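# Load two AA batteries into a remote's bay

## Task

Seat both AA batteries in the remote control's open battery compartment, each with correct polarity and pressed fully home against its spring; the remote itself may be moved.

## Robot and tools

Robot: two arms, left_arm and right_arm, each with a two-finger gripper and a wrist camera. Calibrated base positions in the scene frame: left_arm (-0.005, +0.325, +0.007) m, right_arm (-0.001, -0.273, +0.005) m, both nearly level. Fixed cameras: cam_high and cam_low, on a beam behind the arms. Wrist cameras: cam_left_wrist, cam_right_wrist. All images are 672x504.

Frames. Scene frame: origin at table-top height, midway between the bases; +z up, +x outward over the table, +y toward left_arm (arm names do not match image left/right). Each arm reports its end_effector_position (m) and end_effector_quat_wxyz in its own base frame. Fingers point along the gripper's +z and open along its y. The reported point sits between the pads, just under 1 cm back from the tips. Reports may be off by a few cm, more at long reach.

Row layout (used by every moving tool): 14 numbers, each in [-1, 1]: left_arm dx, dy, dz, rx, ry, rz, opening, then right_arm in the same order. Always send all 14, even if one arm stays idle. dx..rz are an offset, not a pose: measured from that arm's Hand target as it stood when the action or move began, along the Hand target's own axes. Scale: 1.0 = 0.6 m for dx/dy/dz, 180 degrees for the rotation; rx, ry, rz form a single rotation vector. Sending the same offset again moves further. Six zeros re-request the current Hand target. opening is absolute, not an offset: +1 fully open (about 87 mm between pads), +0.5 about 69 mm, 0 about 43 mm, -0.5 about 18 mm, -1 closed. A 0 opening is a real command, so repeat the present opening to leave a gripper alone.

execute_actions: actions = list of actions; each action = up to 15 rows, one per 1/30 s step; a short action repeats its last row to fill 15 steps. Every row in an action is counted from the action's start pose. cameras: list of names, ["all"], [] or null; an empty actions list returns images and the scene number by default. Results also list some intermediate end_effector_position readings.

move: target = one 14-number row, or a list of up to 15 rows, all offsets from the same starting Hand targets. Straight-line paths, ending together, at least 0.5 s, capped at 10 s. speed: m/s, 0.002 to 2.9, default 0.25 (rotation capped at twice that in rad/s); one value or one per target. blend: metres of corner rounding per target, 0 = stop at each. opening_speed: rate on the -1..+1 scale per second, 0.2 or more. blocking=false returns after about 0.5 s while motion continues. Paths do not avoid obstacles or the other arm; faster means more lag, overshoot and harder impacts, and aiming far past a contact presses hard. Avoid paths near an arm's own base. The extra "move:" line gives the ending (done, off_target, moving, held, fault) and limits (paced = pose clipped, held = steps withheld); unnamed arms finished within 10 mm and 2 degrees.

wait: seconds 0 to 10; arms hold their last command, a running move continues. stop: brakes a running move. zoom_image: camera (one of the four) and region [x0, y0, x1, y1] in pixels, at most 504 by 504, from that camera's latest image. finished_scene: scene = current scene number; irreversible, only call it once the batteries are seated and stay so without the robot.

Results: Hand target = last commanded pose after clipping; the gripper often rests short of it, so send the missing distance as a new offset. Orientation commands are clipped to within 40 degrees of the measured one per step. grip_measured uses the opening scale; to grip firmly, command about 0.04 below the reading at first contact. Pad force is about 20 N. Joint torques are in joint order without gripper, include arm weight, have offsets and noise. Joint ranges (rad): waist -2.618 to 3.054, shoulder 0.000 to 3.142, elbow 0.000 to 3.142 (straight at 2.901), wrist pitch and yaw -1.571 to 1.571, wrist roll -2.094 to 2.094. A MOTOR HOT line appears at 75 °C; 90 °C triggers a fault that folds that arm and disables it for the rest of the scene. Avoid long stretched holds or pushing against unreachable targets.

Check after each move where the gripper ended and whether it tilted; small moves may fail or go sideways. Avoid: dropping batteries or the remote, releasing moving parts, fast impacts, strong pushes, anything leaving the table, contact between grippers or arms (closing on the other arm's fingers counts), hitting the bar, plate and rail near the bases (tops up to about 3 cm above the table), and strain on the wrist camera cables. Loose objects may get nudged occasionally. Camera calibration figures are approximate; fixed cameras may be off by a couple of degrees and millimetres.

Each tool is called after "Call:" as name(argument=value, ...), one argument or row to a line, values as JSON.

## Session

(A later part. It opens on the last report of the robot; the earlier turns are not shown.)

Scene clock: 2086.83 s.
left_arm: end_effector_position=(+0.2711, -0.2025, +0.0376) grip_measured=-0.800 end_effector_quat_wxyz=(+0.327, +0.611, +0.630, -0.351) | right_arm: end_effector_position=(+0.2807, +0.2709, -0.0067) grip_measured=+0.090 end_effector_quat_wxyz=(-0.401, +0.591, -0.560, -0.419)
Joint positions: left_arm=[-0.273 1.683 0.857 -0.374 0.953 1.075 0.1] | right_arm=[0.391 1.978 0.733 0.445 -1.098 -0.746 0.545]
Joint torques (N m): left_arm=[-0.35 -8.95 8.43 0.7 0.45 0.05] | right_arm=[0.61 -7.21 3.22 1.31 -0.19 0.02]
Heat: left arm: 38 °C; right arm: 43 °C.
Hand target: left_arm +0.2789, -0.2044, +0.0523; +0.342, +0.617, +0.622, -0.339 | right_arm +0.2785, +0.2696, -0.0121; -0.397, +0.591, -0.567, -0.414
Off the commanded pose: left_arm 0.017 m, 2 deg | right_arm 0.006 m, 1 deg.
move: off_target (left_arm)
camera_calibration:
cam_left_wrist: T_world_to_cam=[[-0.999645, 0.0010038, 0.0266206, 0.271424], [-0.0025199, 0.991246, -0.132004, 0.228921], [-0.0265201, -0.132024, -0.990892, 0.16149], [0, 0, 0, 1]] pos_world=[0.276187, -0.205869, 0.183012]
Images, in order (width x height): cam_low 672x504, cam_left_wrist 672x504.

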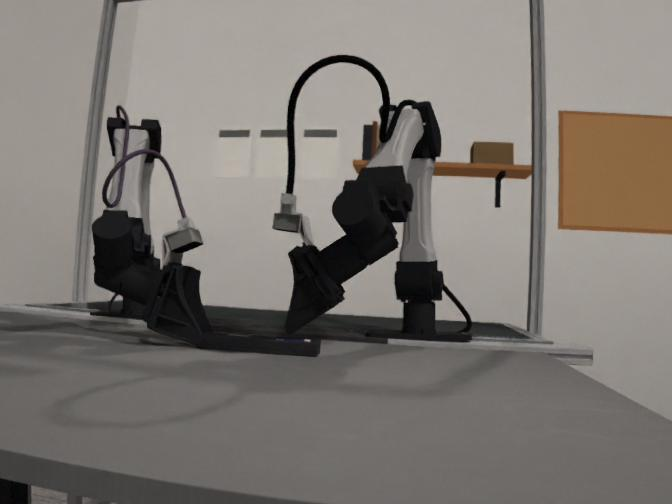

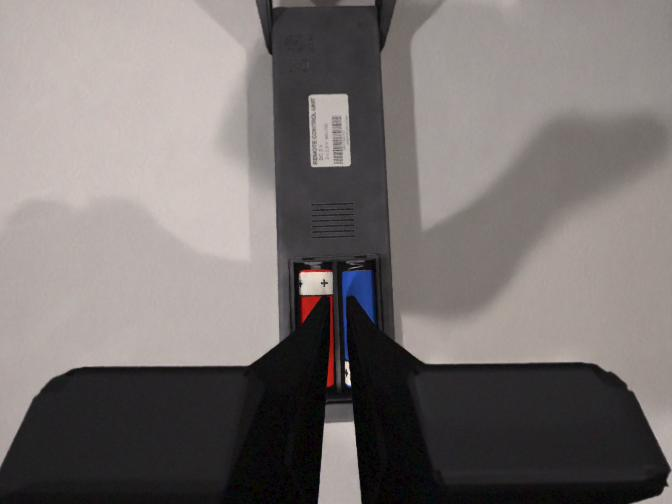

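Call:
zoom_image(
  camera="cam_left_wrist",
  region=[290, 255, 345, 300],
)

Call:
zoom_image(
  camera="cam_left_wrist",
  region=[335, 255, 390, 300],
)

Scaled by 9.164 from the camera's 672x504 image, which has a finer 960x720 frame.

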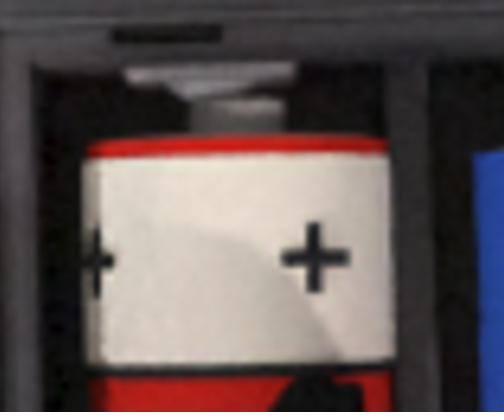

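Scaled by 9.164 from the camera's 672x504 image, which has a finer 960x720 frame.

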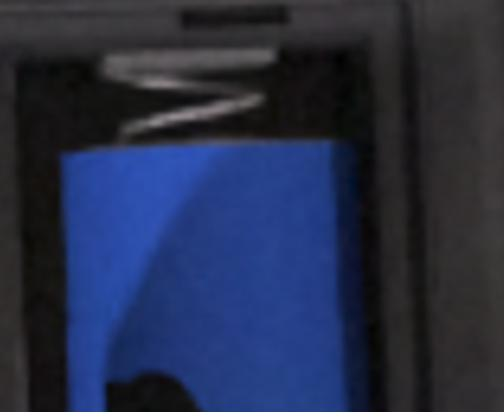

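Call:
move(
  target=[-0.0151,0.0043,0.0232,0,0,0,-0.8,0,0,0,0,0,0,0.02],
  speed=0.06,
  cameras=["cam_left_wrist"],
)

Call:
zoom_image(
  camera="cam_left_wrist",
  region=[280, 250, 400, 340],
)

Scene clock: 2130.40 s.
left_arm: end_effector_position=(+0.2673, -0.2163, +0.0395) grip_measured=-0.800 end_effector_quat_wxyz=(+0.316, +0.609, +0.635, -0.355) | right_arm: end_effector_position=(+0.2807, +0.2709, -0.0067) grip_measured=+0.090 end_effector_quat_wxyz=(-0.401, +0.591, -0.560, -0.419)
Joint positions: left_arm=[-0.324 1.683 0.867 -0.347 0.932 0.999 0.1] | right_arm=[0.391 1.978 0.733 0.445 -1.098 -0.746 0.545]
Joint torques (N m): left_arm=[-0.34 -7.92 8.58 1.14 0.42 0.06] | right_arm=[0.54 -7.19 3.21 1.31 -0.17 0.03]
Heat: left arm: 41 °C; right arm: 43 °C.
Hand target: left_arm +0.2816, -0.2209, +0.0524; +0.342, +0.617, +0.622, -0.339 | right_arm +0.2785, +0.2696, -0.0121; -0.397, +0.591, -0.567, -0.414
Off the commanded pose: left_arm 0.020 m, 4 deg | right_arm 0.006 m, 1 deg.
move: off_target (left_arm)
camera_calibration:
cam_left_wrist: T_world_to_cam=[[-0.998774, 0.00192561, 0.0494682, 0.266593], [-0.00412757, 0.992525, -0.121972, 0.243179], [-0.0493333, -0.122026, -0.9913, 0.169824], [0, 0, 0, 1]] pos_world=[0.275648, -0.221152, 0.184819]
Images, in order (width x height): cam_left_wrist 672x504.

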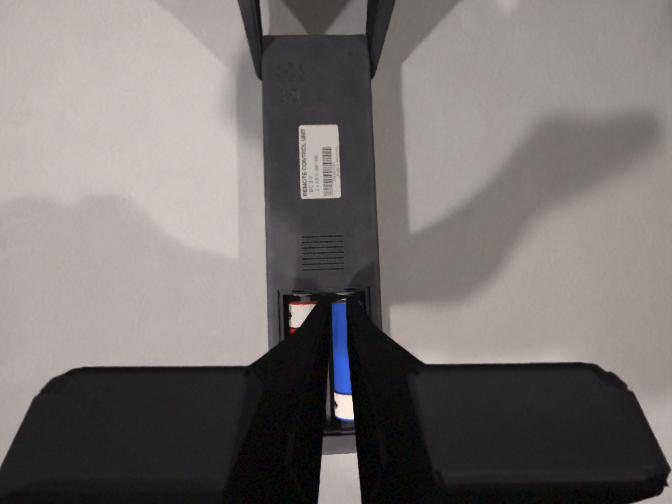

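Scaled by 4.200 from the camera's 672x504 image, which has a finer 960x720 frame.

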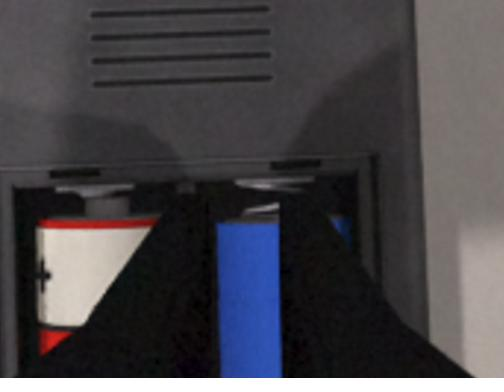

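Call:
move(
  target=[0.0047,0.0167,0.005,0,0,0,-0.8,0,0,0,0,0,0,0.02],
  speed=0.06,
  cameras=["cam_left_wrist"],
)

Call:
zoom_image(
  camera="cam_left_wrist",
  region=[280, 250, 400, 340],
)

Scene clock: 2139.20 s.
left_arm: end_effector_position=(+0.2781, -0.2199, +0.0457) grip_measured=-0.800 end_effector_quat_wxyz=(+0.327, +0.612, +0.629, -0.350) | right_arm: end_effector_position=(+0.2807, +0.2709, -0.0067) grip_measured=+0.090 end_effector_quat_wxyz=(-0.401, +0.591, -0.560, -0.419)
Joint positions: left_arm=[-0.324 1.695 0.9 -0.343 0.932 0.998 0.1] | right_arm=[0.391 1.978 0.733 0.445 -1.098 -0.746 0.545]
Joint torques (N m): left_arm=[0.39 -5.44 8.72 1.16 0.45 0.16] | right_arm=[0.58 -7.21 3.22 1.3 -0.18 0.04]
Heat: left arm: 41 °C; right arm: 43 °C.
Hand target: left_arm +0.2916, -0.2219, +0.0485; +0.342, +0.617, +0.622, -0.339 | right_arm +0.2785, +0.2696, -0.0121; -0.397, +0.591, -0.567, -0.414
Off the commanded pose: left_arm 0.014 m, 2 deg | right_arm 0.006 m, 1 deg.
move: off_target (left_arm)
camera_calibration:
cam_left_wrist: T_world_to_cam=[[-0.999699, 0.00208208, 0.0244512, 0.278498], [-0.00112541, 0.991456, -0.130438, 0.246902], [-0.0245138, -0.130426, -0.991155, 0.167194], [0, 0, 0, 1]] pos_world=[0.28279, -0.223566, 0.191111]
Images, in order (width x height): cam_left_wrist 672x504.

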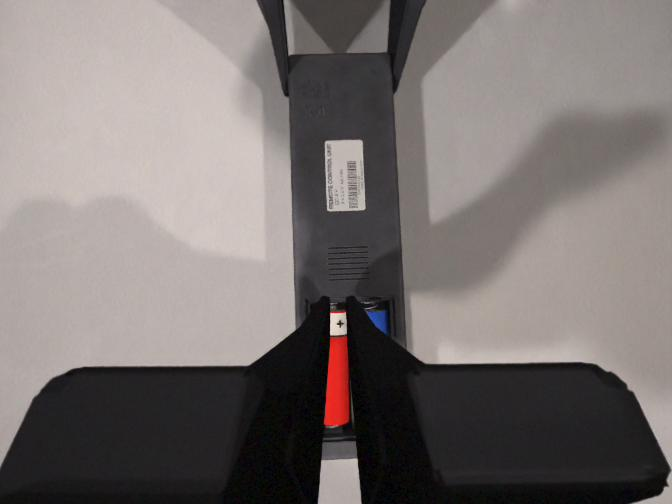

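Scaled by 4.200 from the camera's 672x504 image, which has a finer 960x720 frame.

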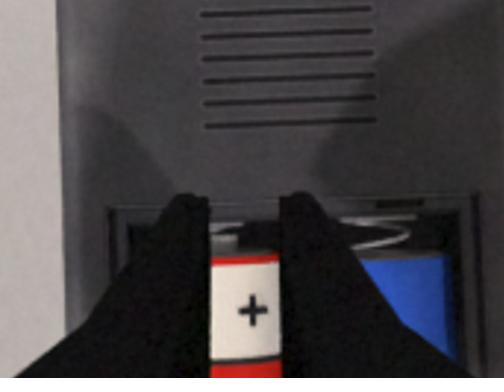

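Call:
move(
  target=[0.0436,-0.005,0.0263,0,0,0,-0.8,0,0,0,0,0,0,0.02],
  speed=0.04,
  cameras=["cam_low","cam_left_wrist"],
)

Call:
zoom_image(
  camera="cam_left_wrist",
  region=[280, 250, 400, 340],
)

Call:
zoom_image(
  camera="cam_low",
  region=[270, 333, 322, 361],
)

Scene clock: 2147.73 s.
left_arm: end_effector_position=(+0.2831, -0.2235, +0.0286) grip_measured=-0.800 end_effector_quat_wxyz=(+0.340, +0.615, +0.620, -0.350) | right_arm: end_effector_position=(+0.2806, +0.2709, -0.0067) grip_measured=+0.090 end_effector_quat_wxyz=(-0.401, +0.591, -0.561, -0.420)
Joint positions: left_arm=[-0.324 1.746 0.862 -0.223 0.945 0.998 0.1] | right_arm=[0.391 1.978 0.733 0.445 -1.098 -0.745 0.545]
Joint torques (N m): left_arm=[0.28 -4.7 5.26 1.33 0.3 0.16] | right_arm=[0.54 -7.13 3.21 1.3 -0.19 0.01]
Heat: left arm: 40 °C; right arm: 43 °C.
Hand target: left_arm +0.2886, -0.2213, +0.0180; +0.342, +0.617, +0.622, -0.339 | right_arm +0.2785, +0.2696, -0.0121; -0.397, +0.591, -0.567, -0.414
Off the commanded pose: left_arm 0.012 m, 1 deg | right_arm 0.006 m, 1 deg.
move: off_target (left_arm)
camera_calibration:
cam_left_wrist: T_world_to_cam=[[-0.999965, 0.0082892, -0.00058715, 0.286181], [0.00828242, 0.98841, -0.151579, 0.24554], [-0.000676125, -0.151579, -0.988445, 0.138319], [0, 0, 0, 1]] pos_world=[0.284231, -0.2241, 0.174107]
Images, in order (width x height): cam_low 672x504, cam_left_wrist 672x504.

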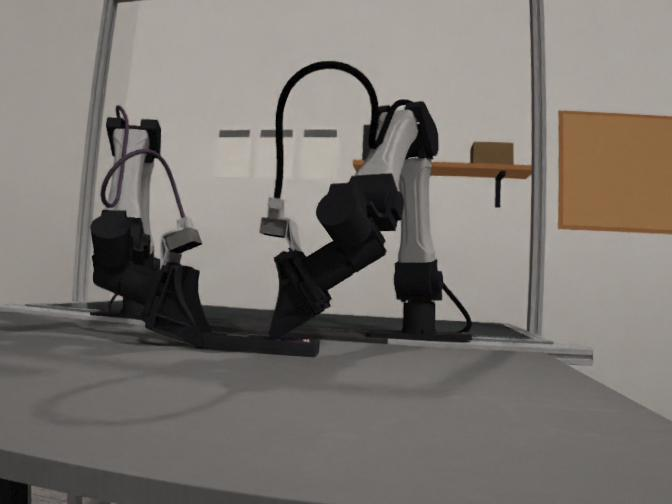

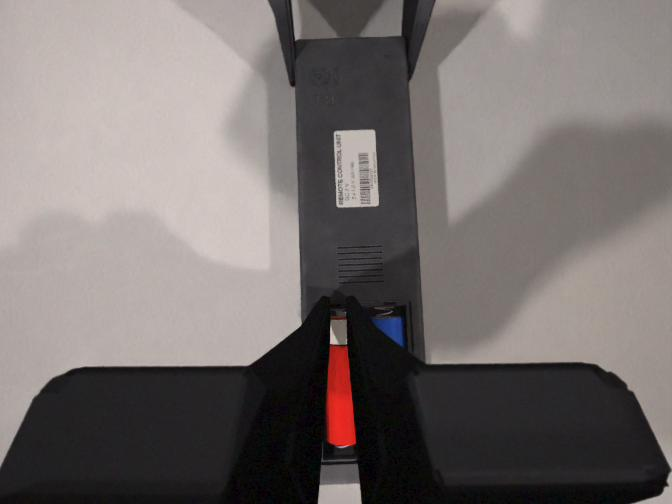

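Scaled by 4.200 from the camera's 672x504 image, which has a finer 960x720 frame.

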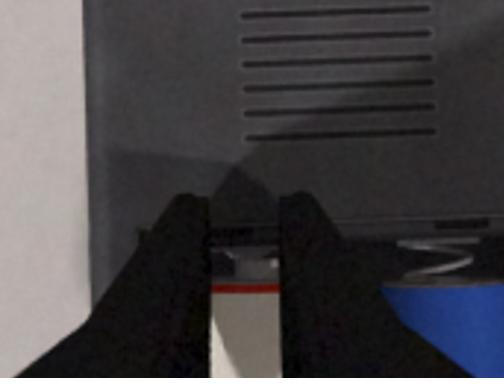

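Scaled by 9.692 from the camera's 672x504 image, which has a finer 960x720 frame.

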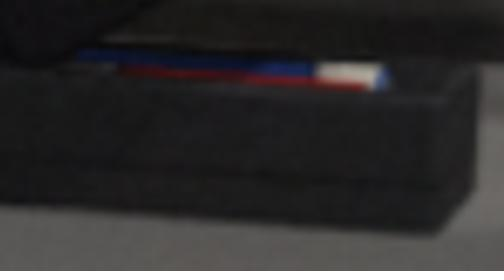

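Call:
move(
  target=[0.0008,0,-0.0134,0,0,0,-0.8,0,0,0,0,0,0,0.02],
  speed=0.04,
  cameras=["cam_low","cam_left_wrist"],
)

Call:
zoom_image(
  camera="cam_left_wrist",
  region=[280, 250, 400, 340],
)

Call:
zoom_image(
  camera="cam_low",
  region=[270, 333, 322, 361],
)

Scene clock: 2161.33 s.
left_arm: end_effector_position=(+0.2852, -0.2218, +0.0298) grip_measured=-0.800 end_effector_quat_wxyz=(+0.346, +0.617, +0.614, -0.350) | right_arm: end_effector_position=(+0.2807, +0.2709, -0.0066) grip_measured=+0.090 end_effector_quat_wxyz=(-0.401, +0.591, -0.560, -0.420)
Joint positions: left_arm=[-0.314 1.746 0.862 -0.223 0.956 1.018 0.1] | right_arm=[0.391 1.978 0.733 0.446 -1.098 -0.745 0.545]
Joint torques (N m): left_arm=[1.29 -5.74 5.81 0.88 0.29 0.27] | right_arm=[0.57 -7.2 3.28 1.31 -0.19 0.01]
Heat: left arm: 39 °C; right arm: 43 °C.
Hand target: left_arm +0.2886, -0.2142, +0.0219; +0.342, +0.617, +0.622, -0.339 | right_arm +0.2785, +0.2696, -0.0121; -0.397, +0.591, -0.567, -0.414
Off the commanded pose: left_arm 0.011 m, 2 deg | right_arm 0.006 m, 1 deg.
move: off_target (left_arm)
camera_calibration:
cam_left_wrist: T_world_to_cam=[[-0.999807, 0.0131616, -0.0145585, 0.289659], [0.0153329, 0.986865, -0.160815, 0.241862], [0.0122507, -0.161007, -0.986877, 0.134052], [0, 0, 0, 1]] pos_world=[0.284253, -0.220914, 0.175405]
Images, in order (width x height): cam_low 672x504, cam_left_wrist 672x504.

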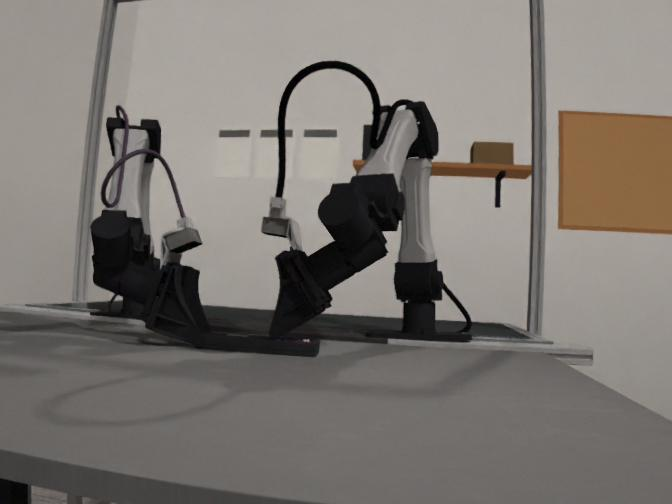

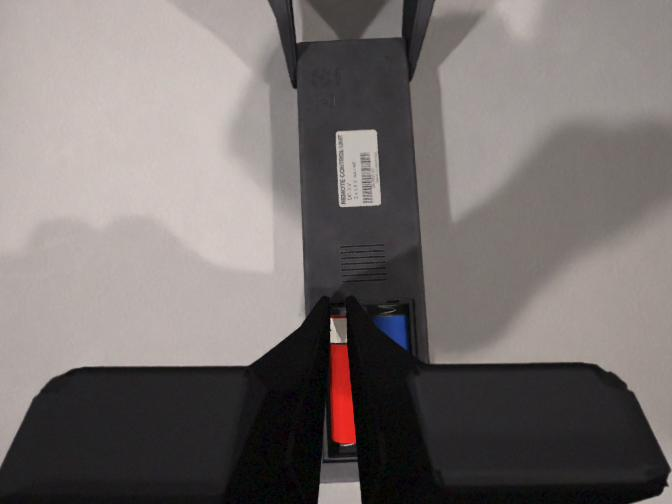

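Scaled by 4.200 from the camera's 672x504 image, which has a finer 960x720 frame.

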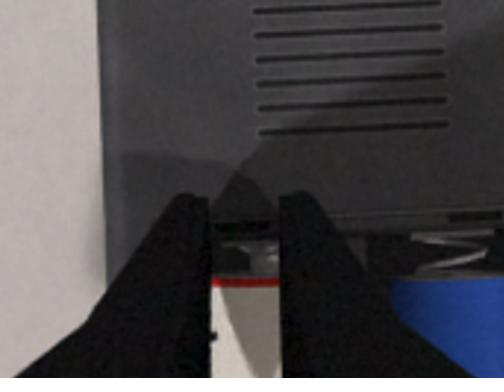

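Scaled by 9.692 from the camera's 672x504 image, which has a finer 960x720 frame.

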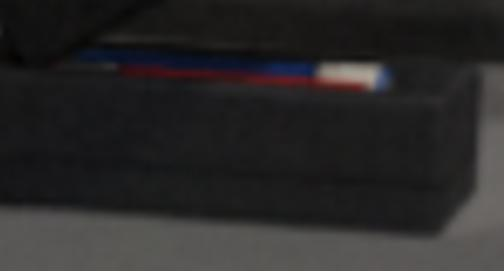

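Call:
move(
  target=[-0.0318,0,-0.0246,0,0,0,-0.8,0,0,0,0,0,0,0.02],
  speed=0.05,
  cameras=["cam_left_wrist"],
)

Call:
zoom_image(
  camera="cam_left_wrist",
  region=[280, 250, 400, 340],
)

Scene clock: 2169.07 s.
left_arm: end_effector_position=(+0.2784, -0.2136, +0.0307) grip_measured=-0.800 end_effector_quat_wxyz=(+0.323, +0.610, +0.630, -0.355) | right_arm: end_effector_position=(+0.2808, +0.2709, -0.0066) grip_measured=+0.090 end_effector_quat_wxyz=(-0.401, +0.591, -0.560, -0.419)
Joint positions: left_arm=[-0.3 1.737 0.883 -0.322 0.948 1.034 0.1] | right_arm=[0.391 1.978 0.733 0.447 -1.098 -0.745 0.545]
Joint torques (N m): left_arm=[0.73 -9.51 8.28 0.69 0.41 0.21] | right_arm=[0.55 -7.25 3.26 1.3 -0.2 -0.01]
Heat: left arm: 38 °C; right arm: 43 °C.
Hand target: left_arm +0.2885, -0.2119, +0.0458; +0.342, +0.617, +0.622, -0.339 | right_arm +0.2785, +0.2696, -0.0121; -0.397, +0.591, -0.567, -0.414
Off the commanded pose: left_arm 0.018 m, 3 deg | right_arm 0.006 m, 1 deg.
move: off_target (left_arm)
camera_calibration:
cam_left_wrist: T_world_to_cam=[[-0.999315, 0.00437805, 0.036759, 0.279149], [-0.000576762, 0.99102, -0.133711, 0.238537], [-0.0370143, -0.133641, -0.990338, 0.15599], [0, 0, 0, 1]] pos_world=[0.284869, -0.216771, 0.176117]
Images, in order (width x height): cam_left_wrist 672x504.

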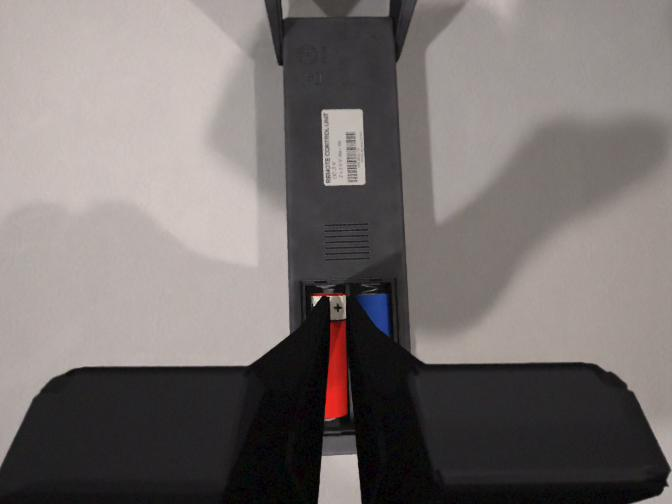

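Scaled by 4.200 from the camera's 672x504 image, which has a finer 960x720 frame.

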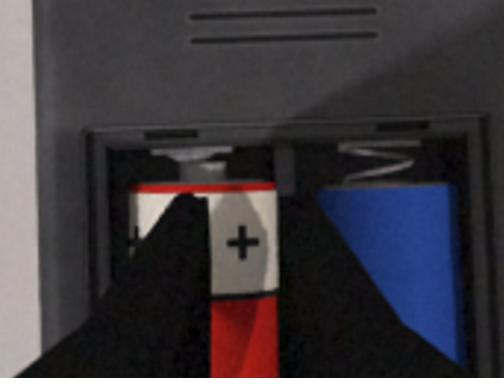

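Call:
move(
  target=[0.055,0,0.0317,0,0,0,-0.8,0,0,0,0,0,0,0.02],
  speed=0.04,
  cameras=["cam_low","cam_left_wrist"],
)

Call:
zoom_image(
  camera="cam_left_wrist",
  region=[280, 250, 400, 340],
)

Call:
zoom_image(
  camera="cam_low",
  region=[270, 333, 322, 361],
)

Scene clock: 2180.47 s.
left_arm: end_effector_position=(+0.2822, -0.2165, +0.0273) grip_measured=-0.799 end_effector_quat_wxyz=(+0.348, +0.610, +0.612, -0.364) | right_arm: end_effector_position=(+0.2808, +0.2709, -0.0066) grip_measured=+0.090 end_effector_quat_wxyz=(-0.401, +0.591, -0.560, -0.419)
Joint positions: left_arm=[-0.287 1.756 0.851 -0.231 0.996 1.041 0.1] | right_arm=[0.391 1.978 0.733 0.447 -1.098 -0.745 0.545]
Joint torques (N m): left_arm=[0.17 -4 4.7 1.25 -0.03 0.3] | right_arm=[0.5 -7.19 3.21 1.29 -0.19 0]
Heat: left arm: 40 °C; right arm: 43 °C.
Hand target: left_arm +0.2884, -0.2103, +0.0076; +0.342, +0.617, +0.622, -0.339 | right_arm +0.2785, +0.2696, -0.0121; -0.397, +0.591, -0.567, -0.414
Off the commanded pose: left_arm 0.021 m, 3 deg | right_arm 0.006 m, 1 deg.
move: off_target (left_arm)
camera_calibration:
cam_left_wrist: T_world_to_cam=[[-0.999872, 0.0153276, 0.00458448, 0.286441], [0.0142082, 0.982462, -0.185921, 0.236433], [-0.00735381, -0.185832, -0.982554, 0.132487], [0, 0, 0, 1]] pos_world=[0.284019, -0.212056, 0.172821]
Images, in order (width x height): cam_low 672x504, cam_left_wrist 672x504.

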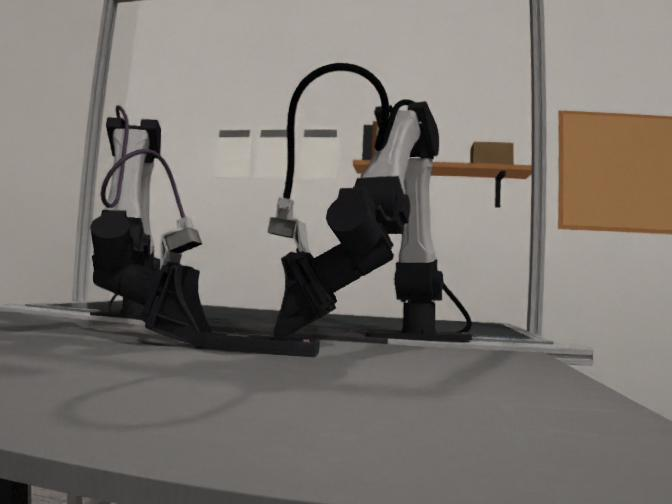

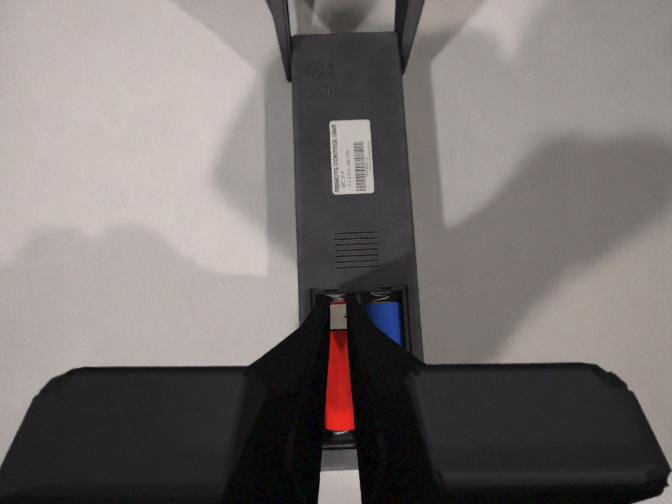

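Scaled by 4.200 from the camera's 672x504 image, which has a finer 960x720 frame.

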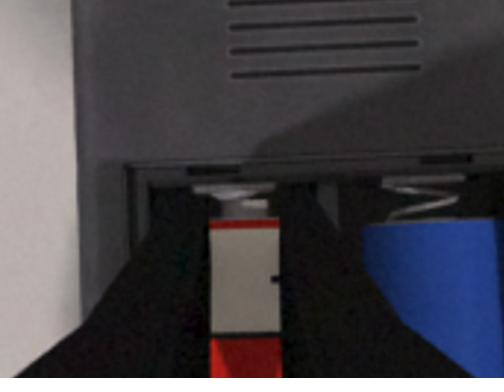

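Scaled by 9.692 from the camera's 672x504 image, which has a finer 960x720 frame.

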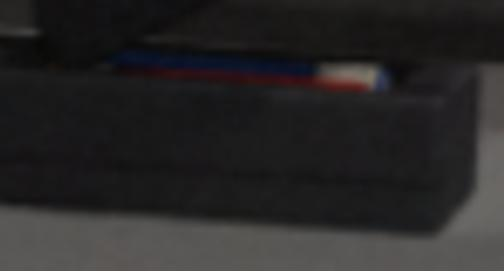

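Call:
move(
  target=[0.0386,0,0.0171,0,0,0,-0.8,0,0,0,0,0,0,0.02],
  speed=0.06,
  cameras=["cam_low","cam_left_wrist"],
)

Call:
zoom_image(
  camera="cam_low",
  region=[270, 333, 322, 361],
)

Call:
zoom_image(
  camera="cam_left_wrist",
  region=[280, 250, 400, 340],
)

Scene clock: 2187.10 s.
left_arm: end_effector_position=(+0.2837, -0.2197, +0.0258) grip_measured=-0.798 end_effector_quat_wxyz=(+0.374, +0.606, +0.585, -0.389) | right_arm: end_effector_position=(+0.2821, +0.2696, -0.0066) grip_measured=+0.090 end_effector_quat_wxyz=(-0.402, +0.589, -0.562, -0.418)
Joint positions: left_arm=[-0.263 1.793 0.826 -0.149 1.086 1.064 0.101] | right_arm=[0.387 1.978 0.733 0.447 -1.098 -0.744 0.545]
Joint torques (N m): left_arm=[-0.42 -2.39 3.34 1.07 -0.84 0.4] | right_arm=[0.96 -7.19 3.23 1.28 -0.19 -0.01]
Heat: left arm: 39 °C; right arm: 43 °C.
Hand target: left_arm +0.2884, -0.2065, -0.0173; +0.342, +0.617, +0.622, -0.339 | right_arm +0.2785, +0.2696, -0.0121; -0.397, +0.591, -0.567, -0.414
Off the commanded pose: left_arm 0.045 m, 8 deg | right_arm 0.006 m, 1 deg.
move: off_target (left_arm)
camera_calibration:
cam_left_wrist: T_world_to_cam=[[-0.999063, 0.040341, -0.0156613, 0.293825], [0.0430649, 0.962396, -0.268215, 0.228752], [0.00425235, -0.268638, -0.963232, 0.108379], [0, 0, 0, 1]] pos_world=[0.283238, -0.202888, 0.17035]
Images, in order (width x height): cam_low 672x504, cam_left_wrist 672x504.

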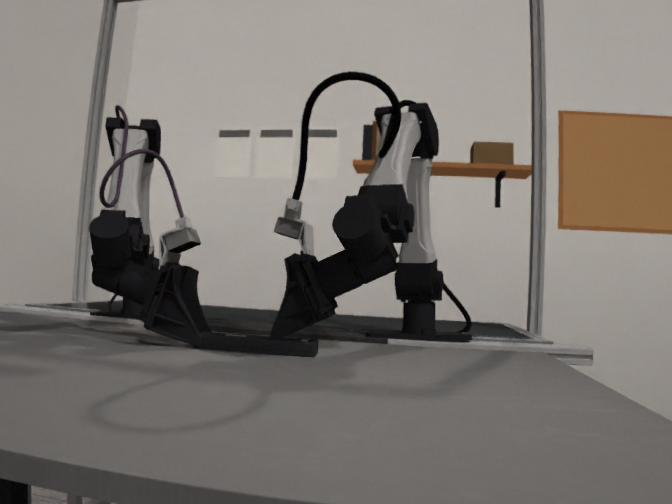

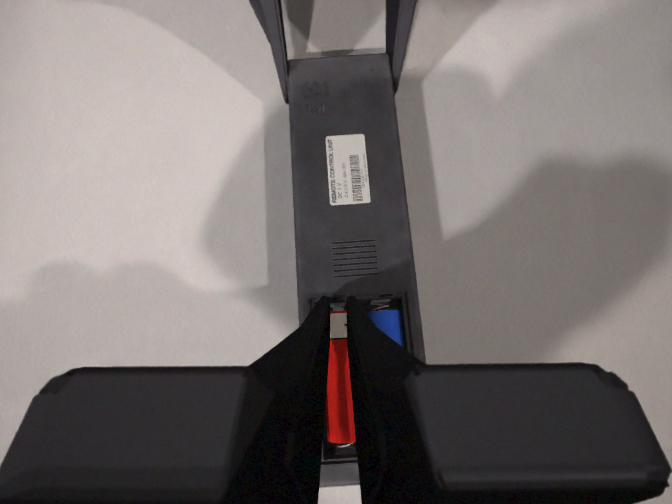

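Scaled by 9.692 from the camera's 672x504 image, which has a finer 960x720 frame.

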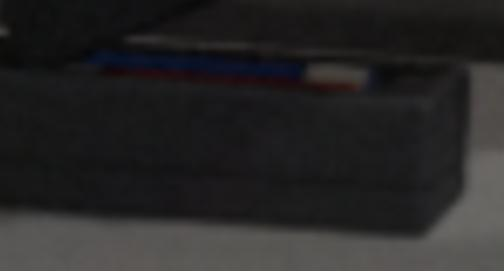

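Scaled by 4.200 from the camera's 672x504 image, which has a finer 960x720 frame.

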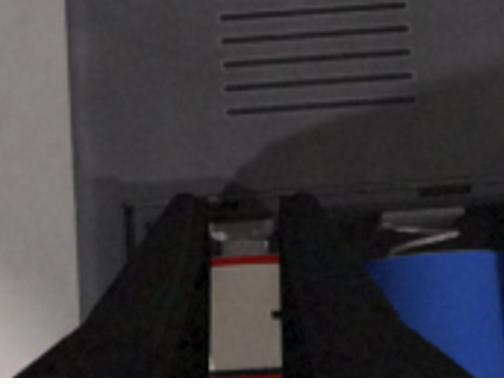

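Call:
move(
  target=[-0.1158,0,-0.0513,0,0,0,-0.8,0,0,0,0,0,0,0.02],
  speed=0.06,
  cameras=["cam_low","cam_left_wrist"],
)

Call:
zoom_image(
  camera="cam_low",
  region=[270, 333, 322, 361],
)

Call:
zoom_image(
  camera="cam_left_wrist",
  region=[280, 250, 400, 340],
)

Scene clock: 2196.13 s.
left_arm: end_effector_position=(+0.2811, -0.2158, +0.0423) grip_measured=-0.800 end_effector_quat_wxyz=(+0.326, +0.611, +0.630, -0.351) | right_arm: end_effector_position=(+0.2821, +0.2697, -0.0066) grip_measured=+0.090 end_effector_quat_wxyz=(-0.402, +0.589, -0.562, -0.419)
Joint positions: left_arm=[-0.307 1.712 0.908 -0.355 0.939 1.022 0.1] | right_arm=[0.387 1.978 0.733 0.447 -1.098 -0.744 0.545]
Joint torques (N m): left_arm=[-0.29 -9.26 8.58 0.76 0.43 0.04] | right_arm=[0.92 -7.21 3.23 1.29 -0.18 0.01]
Heat: left arm: 38 °C; right arm: 43 °C.
Hand target: left_arm +0.2885, -0.2179, +0.0579; +0.342, +0.617, +0.622, -0.339 | right_arm +0.2785, +0.2696, -0.0121; -0.397, +0.591, -0.567, -0.414
Off the commanded pose: left_arm 0.017 m, 3 deg | right_arm 0.007 m, 1 deg.
move: off_target (left_arm)
camera_calibration:
cam_left_wrist: T_world_to_cam=[[-0.999633, 0.00162547, 0.0270369, 0.28136], [-0.00191535, 0.991457, -0.130423, 0.242634], [-0.027018, -0.130427, -0.99109, 0.165246], [0, 0, 0, 1]] pos_world=[0.286186, -0.219466, 0.187812]
Images, in order (width x height): cam_low 672x504, cam_left_wrist 672x504.

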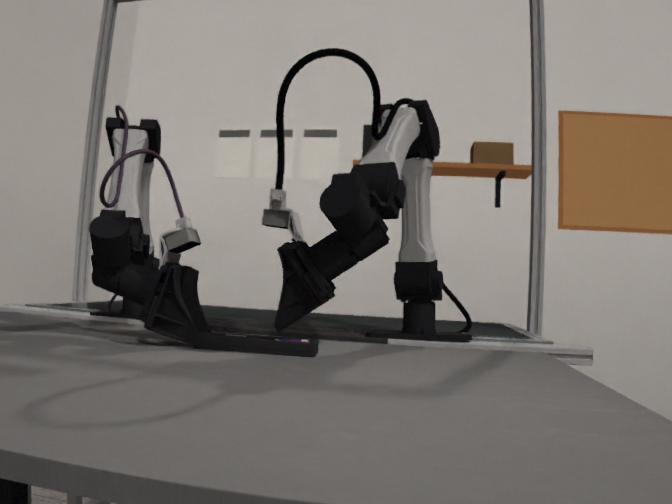

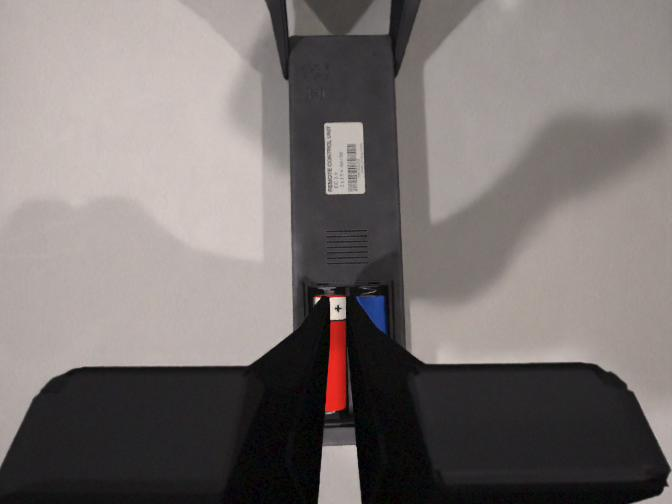

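Scaled by 9.692 from the camera's 672x504 image, which has a finer 960x720 frame.

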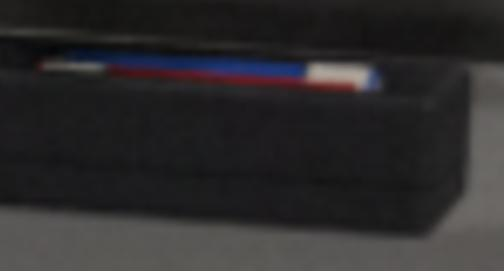

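Scaled by 4.200 from the camera's 672x504 image, which has a finer 960x720 frame.

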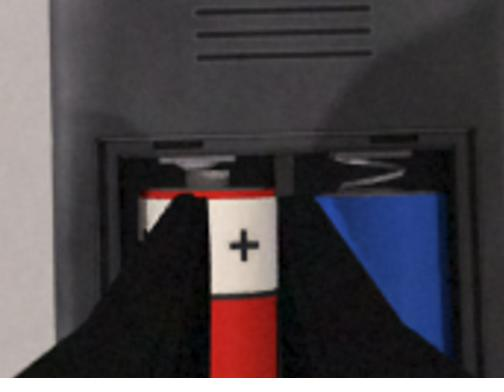

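Call:
move(
  target=[-0.13,0,-0.10,0,0,0,-0.8,0,0,0,0,0,0,0.02],
  speed=0.12,
)

Call:
move(
  target=[0,0,0,0,0,0,-0.8,0.0083,-0.0055,0.0034,0,0,0,0.5],
  speed=0.03,
  opening_speed=0.5,
  cameras=["cam_low","cam_left_wrist","cam_right_wrist"],
)

Scene clock: 2205.23 s.
left_arm: end_effector_position=(+0.2837, -0.2103, +0.1397) grip_measured=-0.800 end_effector_quat_wxyz=(+0.322, +0.611, +0.633, -0.349) | right_arm: end_effector_position=(+0.2821, +0.2697, -0.0066) grip_measured=+0.090 end_effector_quat_wxyz=(-0.402, +0.589, -0.562, -0.419)
Joint positions: left_arm=[-0.291 1.588 1.197 -0.796 0.937 1.049 0.1] | right_arm=[0.387 1.978 0.733 0.447 -1.098 -0.744 0.545]
Joint torques (N m): left_arm=[0.73 -8.35 9.51 0.71 0.55 0.22] | right_arm=[0.92 -7.17 3.22 1.29 -0.19 -0.01]
Heat: left arm: 39 °C; right arm: 43 °C.
Hand target: left_arm +0.2885, -0.2090, +0.1558; +0.342, +0.617, +0.622, -0.339 | right_arm +0.2785, +0.2696, -0.0121; -0.397, +0.591, -0.567, -0.414
Off the commanded pose: left_arm 0.017 m, 3 deg | right_arm 0.007 m, 1 deg.
move: off_target (left_arm)

Scene clock: 2206.40 s.
left_arm: end_effector_position=(+0.2836, -0.2103, +0.1397) grip_measured=-0.800 end_effector_quat_wxyz=(+0.322, +0.611, +0.633, -0.349) | right_arm: end_effector_position=(+0.2847, +0.2707, -0.0061) grip_measured=+0.500 end_effector_quat_wxyz=(-0.409, +0.591, -0.557, -0.415)
Joint positions: left_arm=[-0.291 1.588 1.197 -0.797 0.937 1.049 0.1] | right_arm=[0.387 1.984 0.733 0.47 -1.098 -0.744 0.75]
Joint torques (N m): left_arm=[0.76 -8.42 9.52 0.71 0.56 0.22] | right_arm=[0.66 -5.26 4.25 1.18 -0.2 -0.05]
Heat: left arm: 39 °C; right arm: 43 °C.
Hand target: left_arm +0.2885, -0.2090, +0.1558; +0.342, +0.617, +0.622, -0.339 | right_arm +0.2818, +0.2699, -0.0175; -0.397, +0.591, -0.567, -0.414
Off the commanded pose: left_arm 0.017 m, 3 deg | right_arm 0.012 m, 2 deg.
move: off_target (left_arm, right_arm)
camera_calibration:
cam_left_wrist: T_world_to_cam=[[-0.999489, -0.000833455, 0.031964, 0.279937], [-0.00469784, 0.99264, -0.121015, 0.249628], [-0.0316279, -0.121103, -0.992136, 0.265942], [0, 0, 0, 1]] pos_world=[0.289378, -0.215351, 0.285111]
cam_right_wrist: T_world_to_cam=[[0.99902, 0.0435485, 0.00794043, -0.294956], [0.0434164, -0.928956, -0.367636, 0.258822], [-0.00863368, 0.36762, -0.929936, 0.0429593], [0, 0, 0, 1]] pos_world=[0.2838, 0.237486, 0.137444]
Images, in order (width x height): cam_low 672x504, cam_left_wrist 672x504, cam_right_wrist 672x504.

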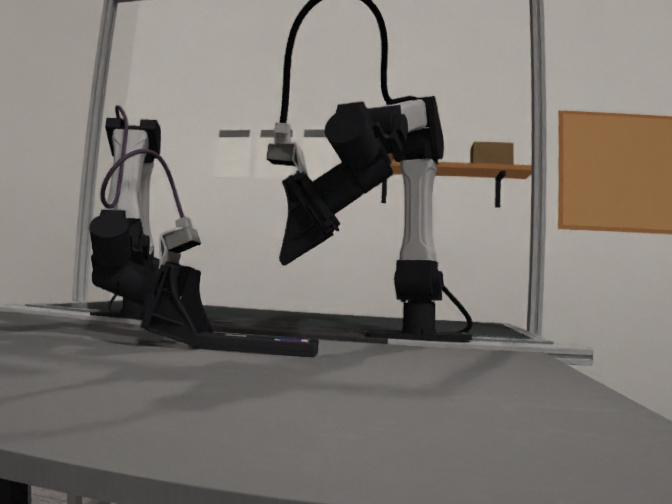

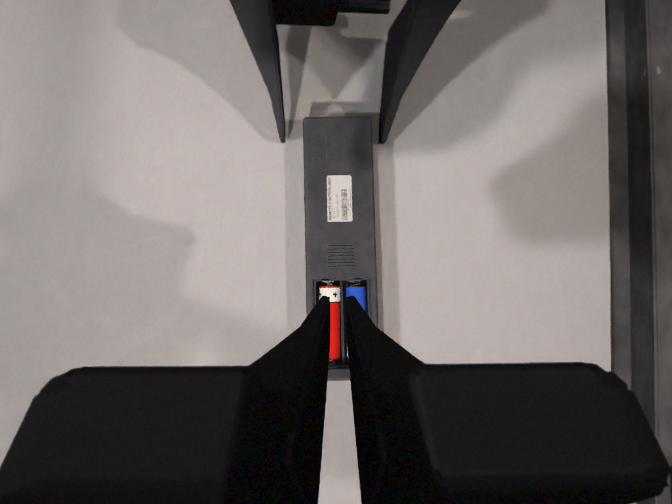

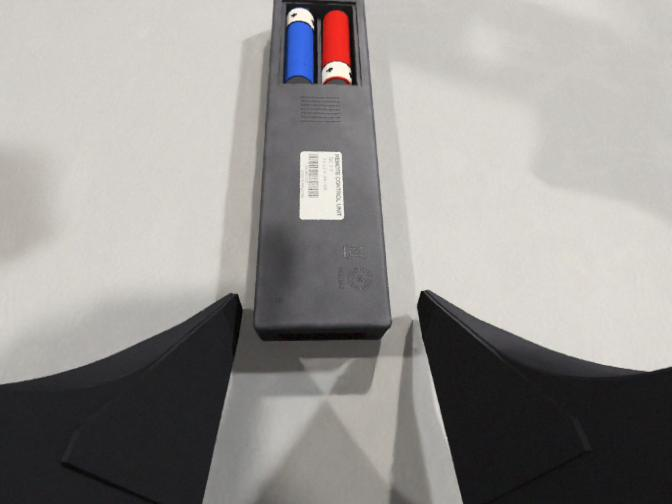

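Call:
zoom_image(
  camera="cam_right_wrist",
  region=[265, 0, 385, 95],
)

Call:
move(
  target=[0,0,0,0,0,0,-0.8,-0.1183,0.0027,-0.1139,0,0,0,0.5],
  speed=0.1,
  cameras=["all"],
)

Call:
zoom_image(
  camera="cam_low",
  region=[270, 333, 322, 361],
)

Call:
zoom_image(
  camera="cam_left_wrist",
  region=[290, 260, 400, 390],
)

Scaled by 4.200 from the camera's 672x504 image, which has a finer 960x720 frame.

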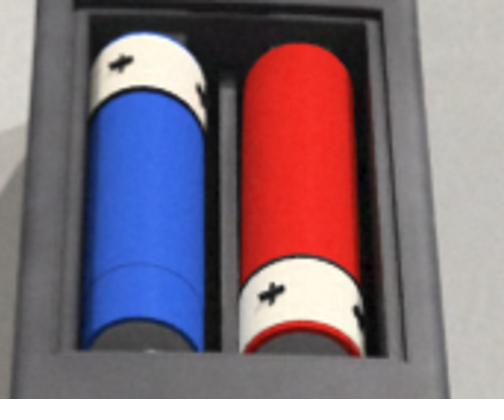

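Scene clock: 2215.10 s.
left_arm: end_effector_position=(+0.2836, -0.2103, +0.1397) grip_measured=-0.800 end_effector_quat_wxyz=(+0.322, +0.611, +0.633, -0.349) | right_arm: end_effector_position=(+0.2710, +0.2257, +0.0517) grip_measured=+0.500 end_effector_quat_wxyz=(-0.371, +0.581, -0.591, -0.420)
Joint positions: left_arm=[-0.291 1.588 1.197 -0.797 0.937 1.049 0.1] | right_arm=[0.272 1.714 0.818 -0.18 -1.133 -0.963 0.75]
Joint torques (N m): left_arm=[0.75 -8.39 9.51 0.71 0.54 0.21] | right_arm=[-0.1 -9.02 8.25 0.99 -0.73 -0.11]
Heat: left arm: 39 °C; right arm: 42 °C.
Hand target: left_arm +0.2885, -0.2090, +0.1558; +0.342, +0.617, +0.622, -0.339 | right_arm +0.2819, +0.2300, +0.0726; -0.397, +0.591, -0.567, -0.414
Off the commanded pose: left_arm 0.017 m, 3 deg | right_arm 0.024 m, 4 deg.
move: off_target (left_arm, right_arm)
camera_calibration:
cam_left_wrist: T_world_to_cam=[[-0.999489, -0.000833455, 0.031964, 0.279937], [-0.00469784, 0.99264, -0.121015, 0.249628], [-0.0316279, -0.121103, -0.992136, 0.265942], [0, 0, 0, 1]] pos_world=[0.289378, -0.215351, 0.285111]
cam_right_wrist: T_world_to_cam=[[0.996621, 0.0256224, -0.0780375, -0.270714], [-0.000136952, -0.949579, -0.313528, 0.252503], [-0.0821362, 0.31248, -0.946367, 0.146281], [0, 0, 0, 1]] pos_world=[0.281849, 0.200998, 0.196477]

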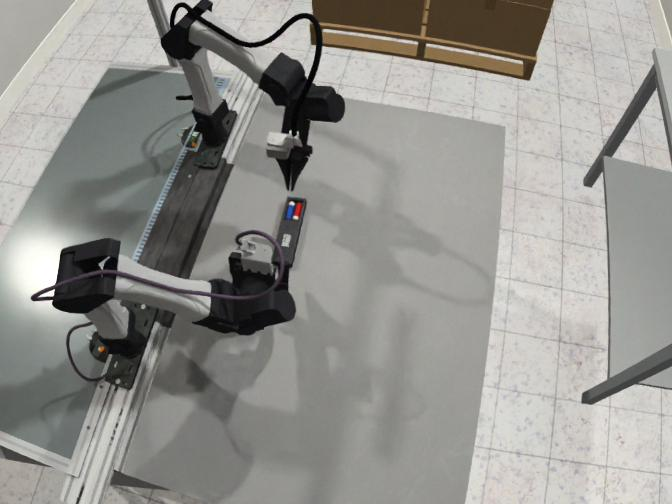

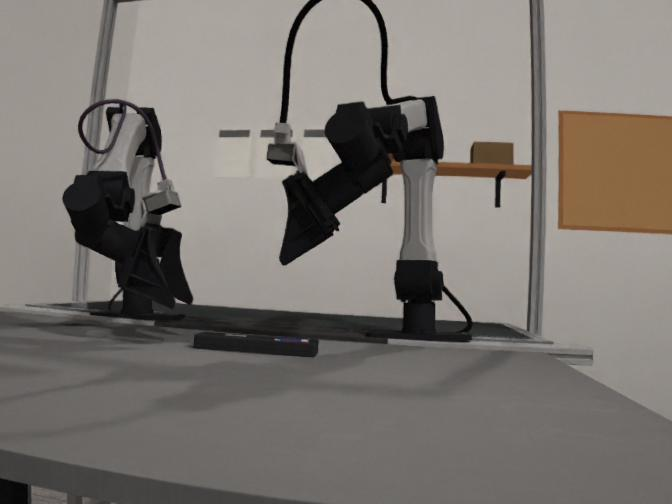

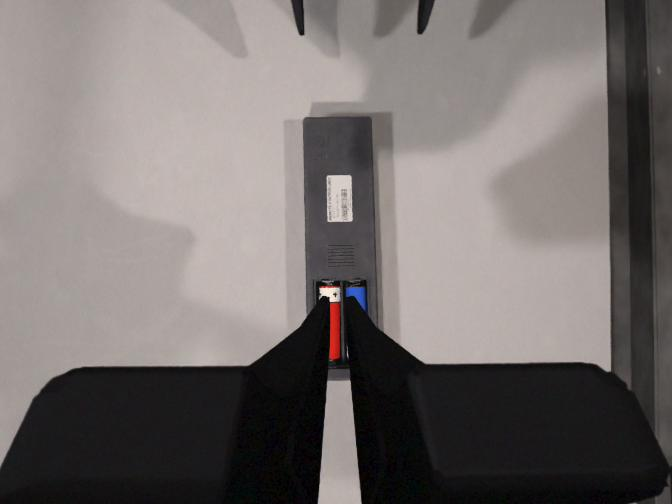

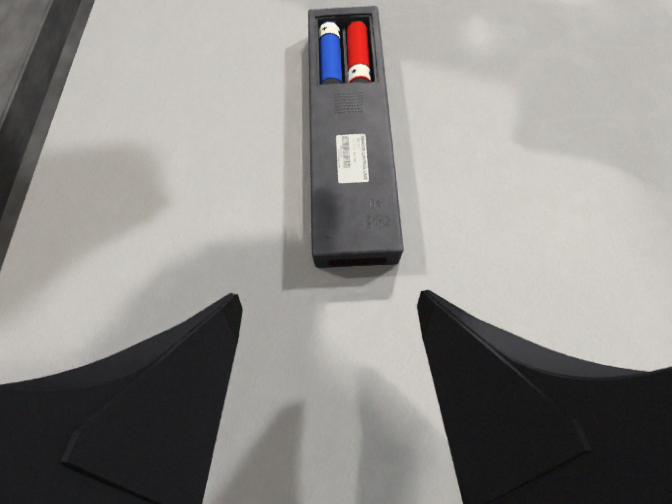

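Scaled by 9.692 from the camera's 672x504 image, which has a finer 960x720 frame.

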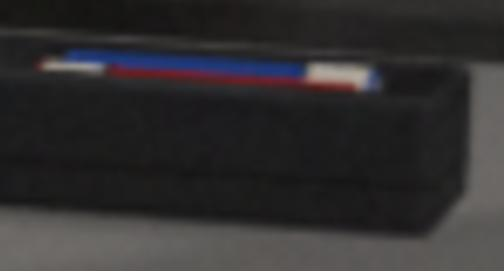

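Scaled by 3.877 from the camera's 672x504 image, which has a finer 960x720 frame.

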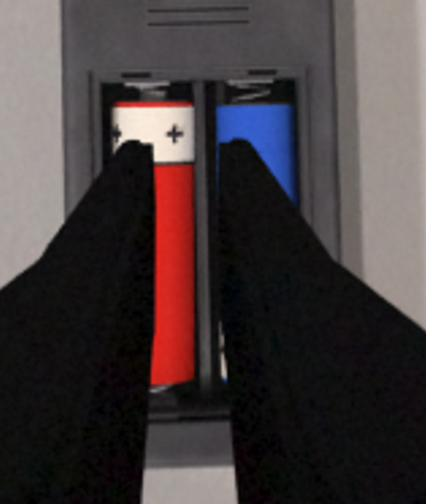

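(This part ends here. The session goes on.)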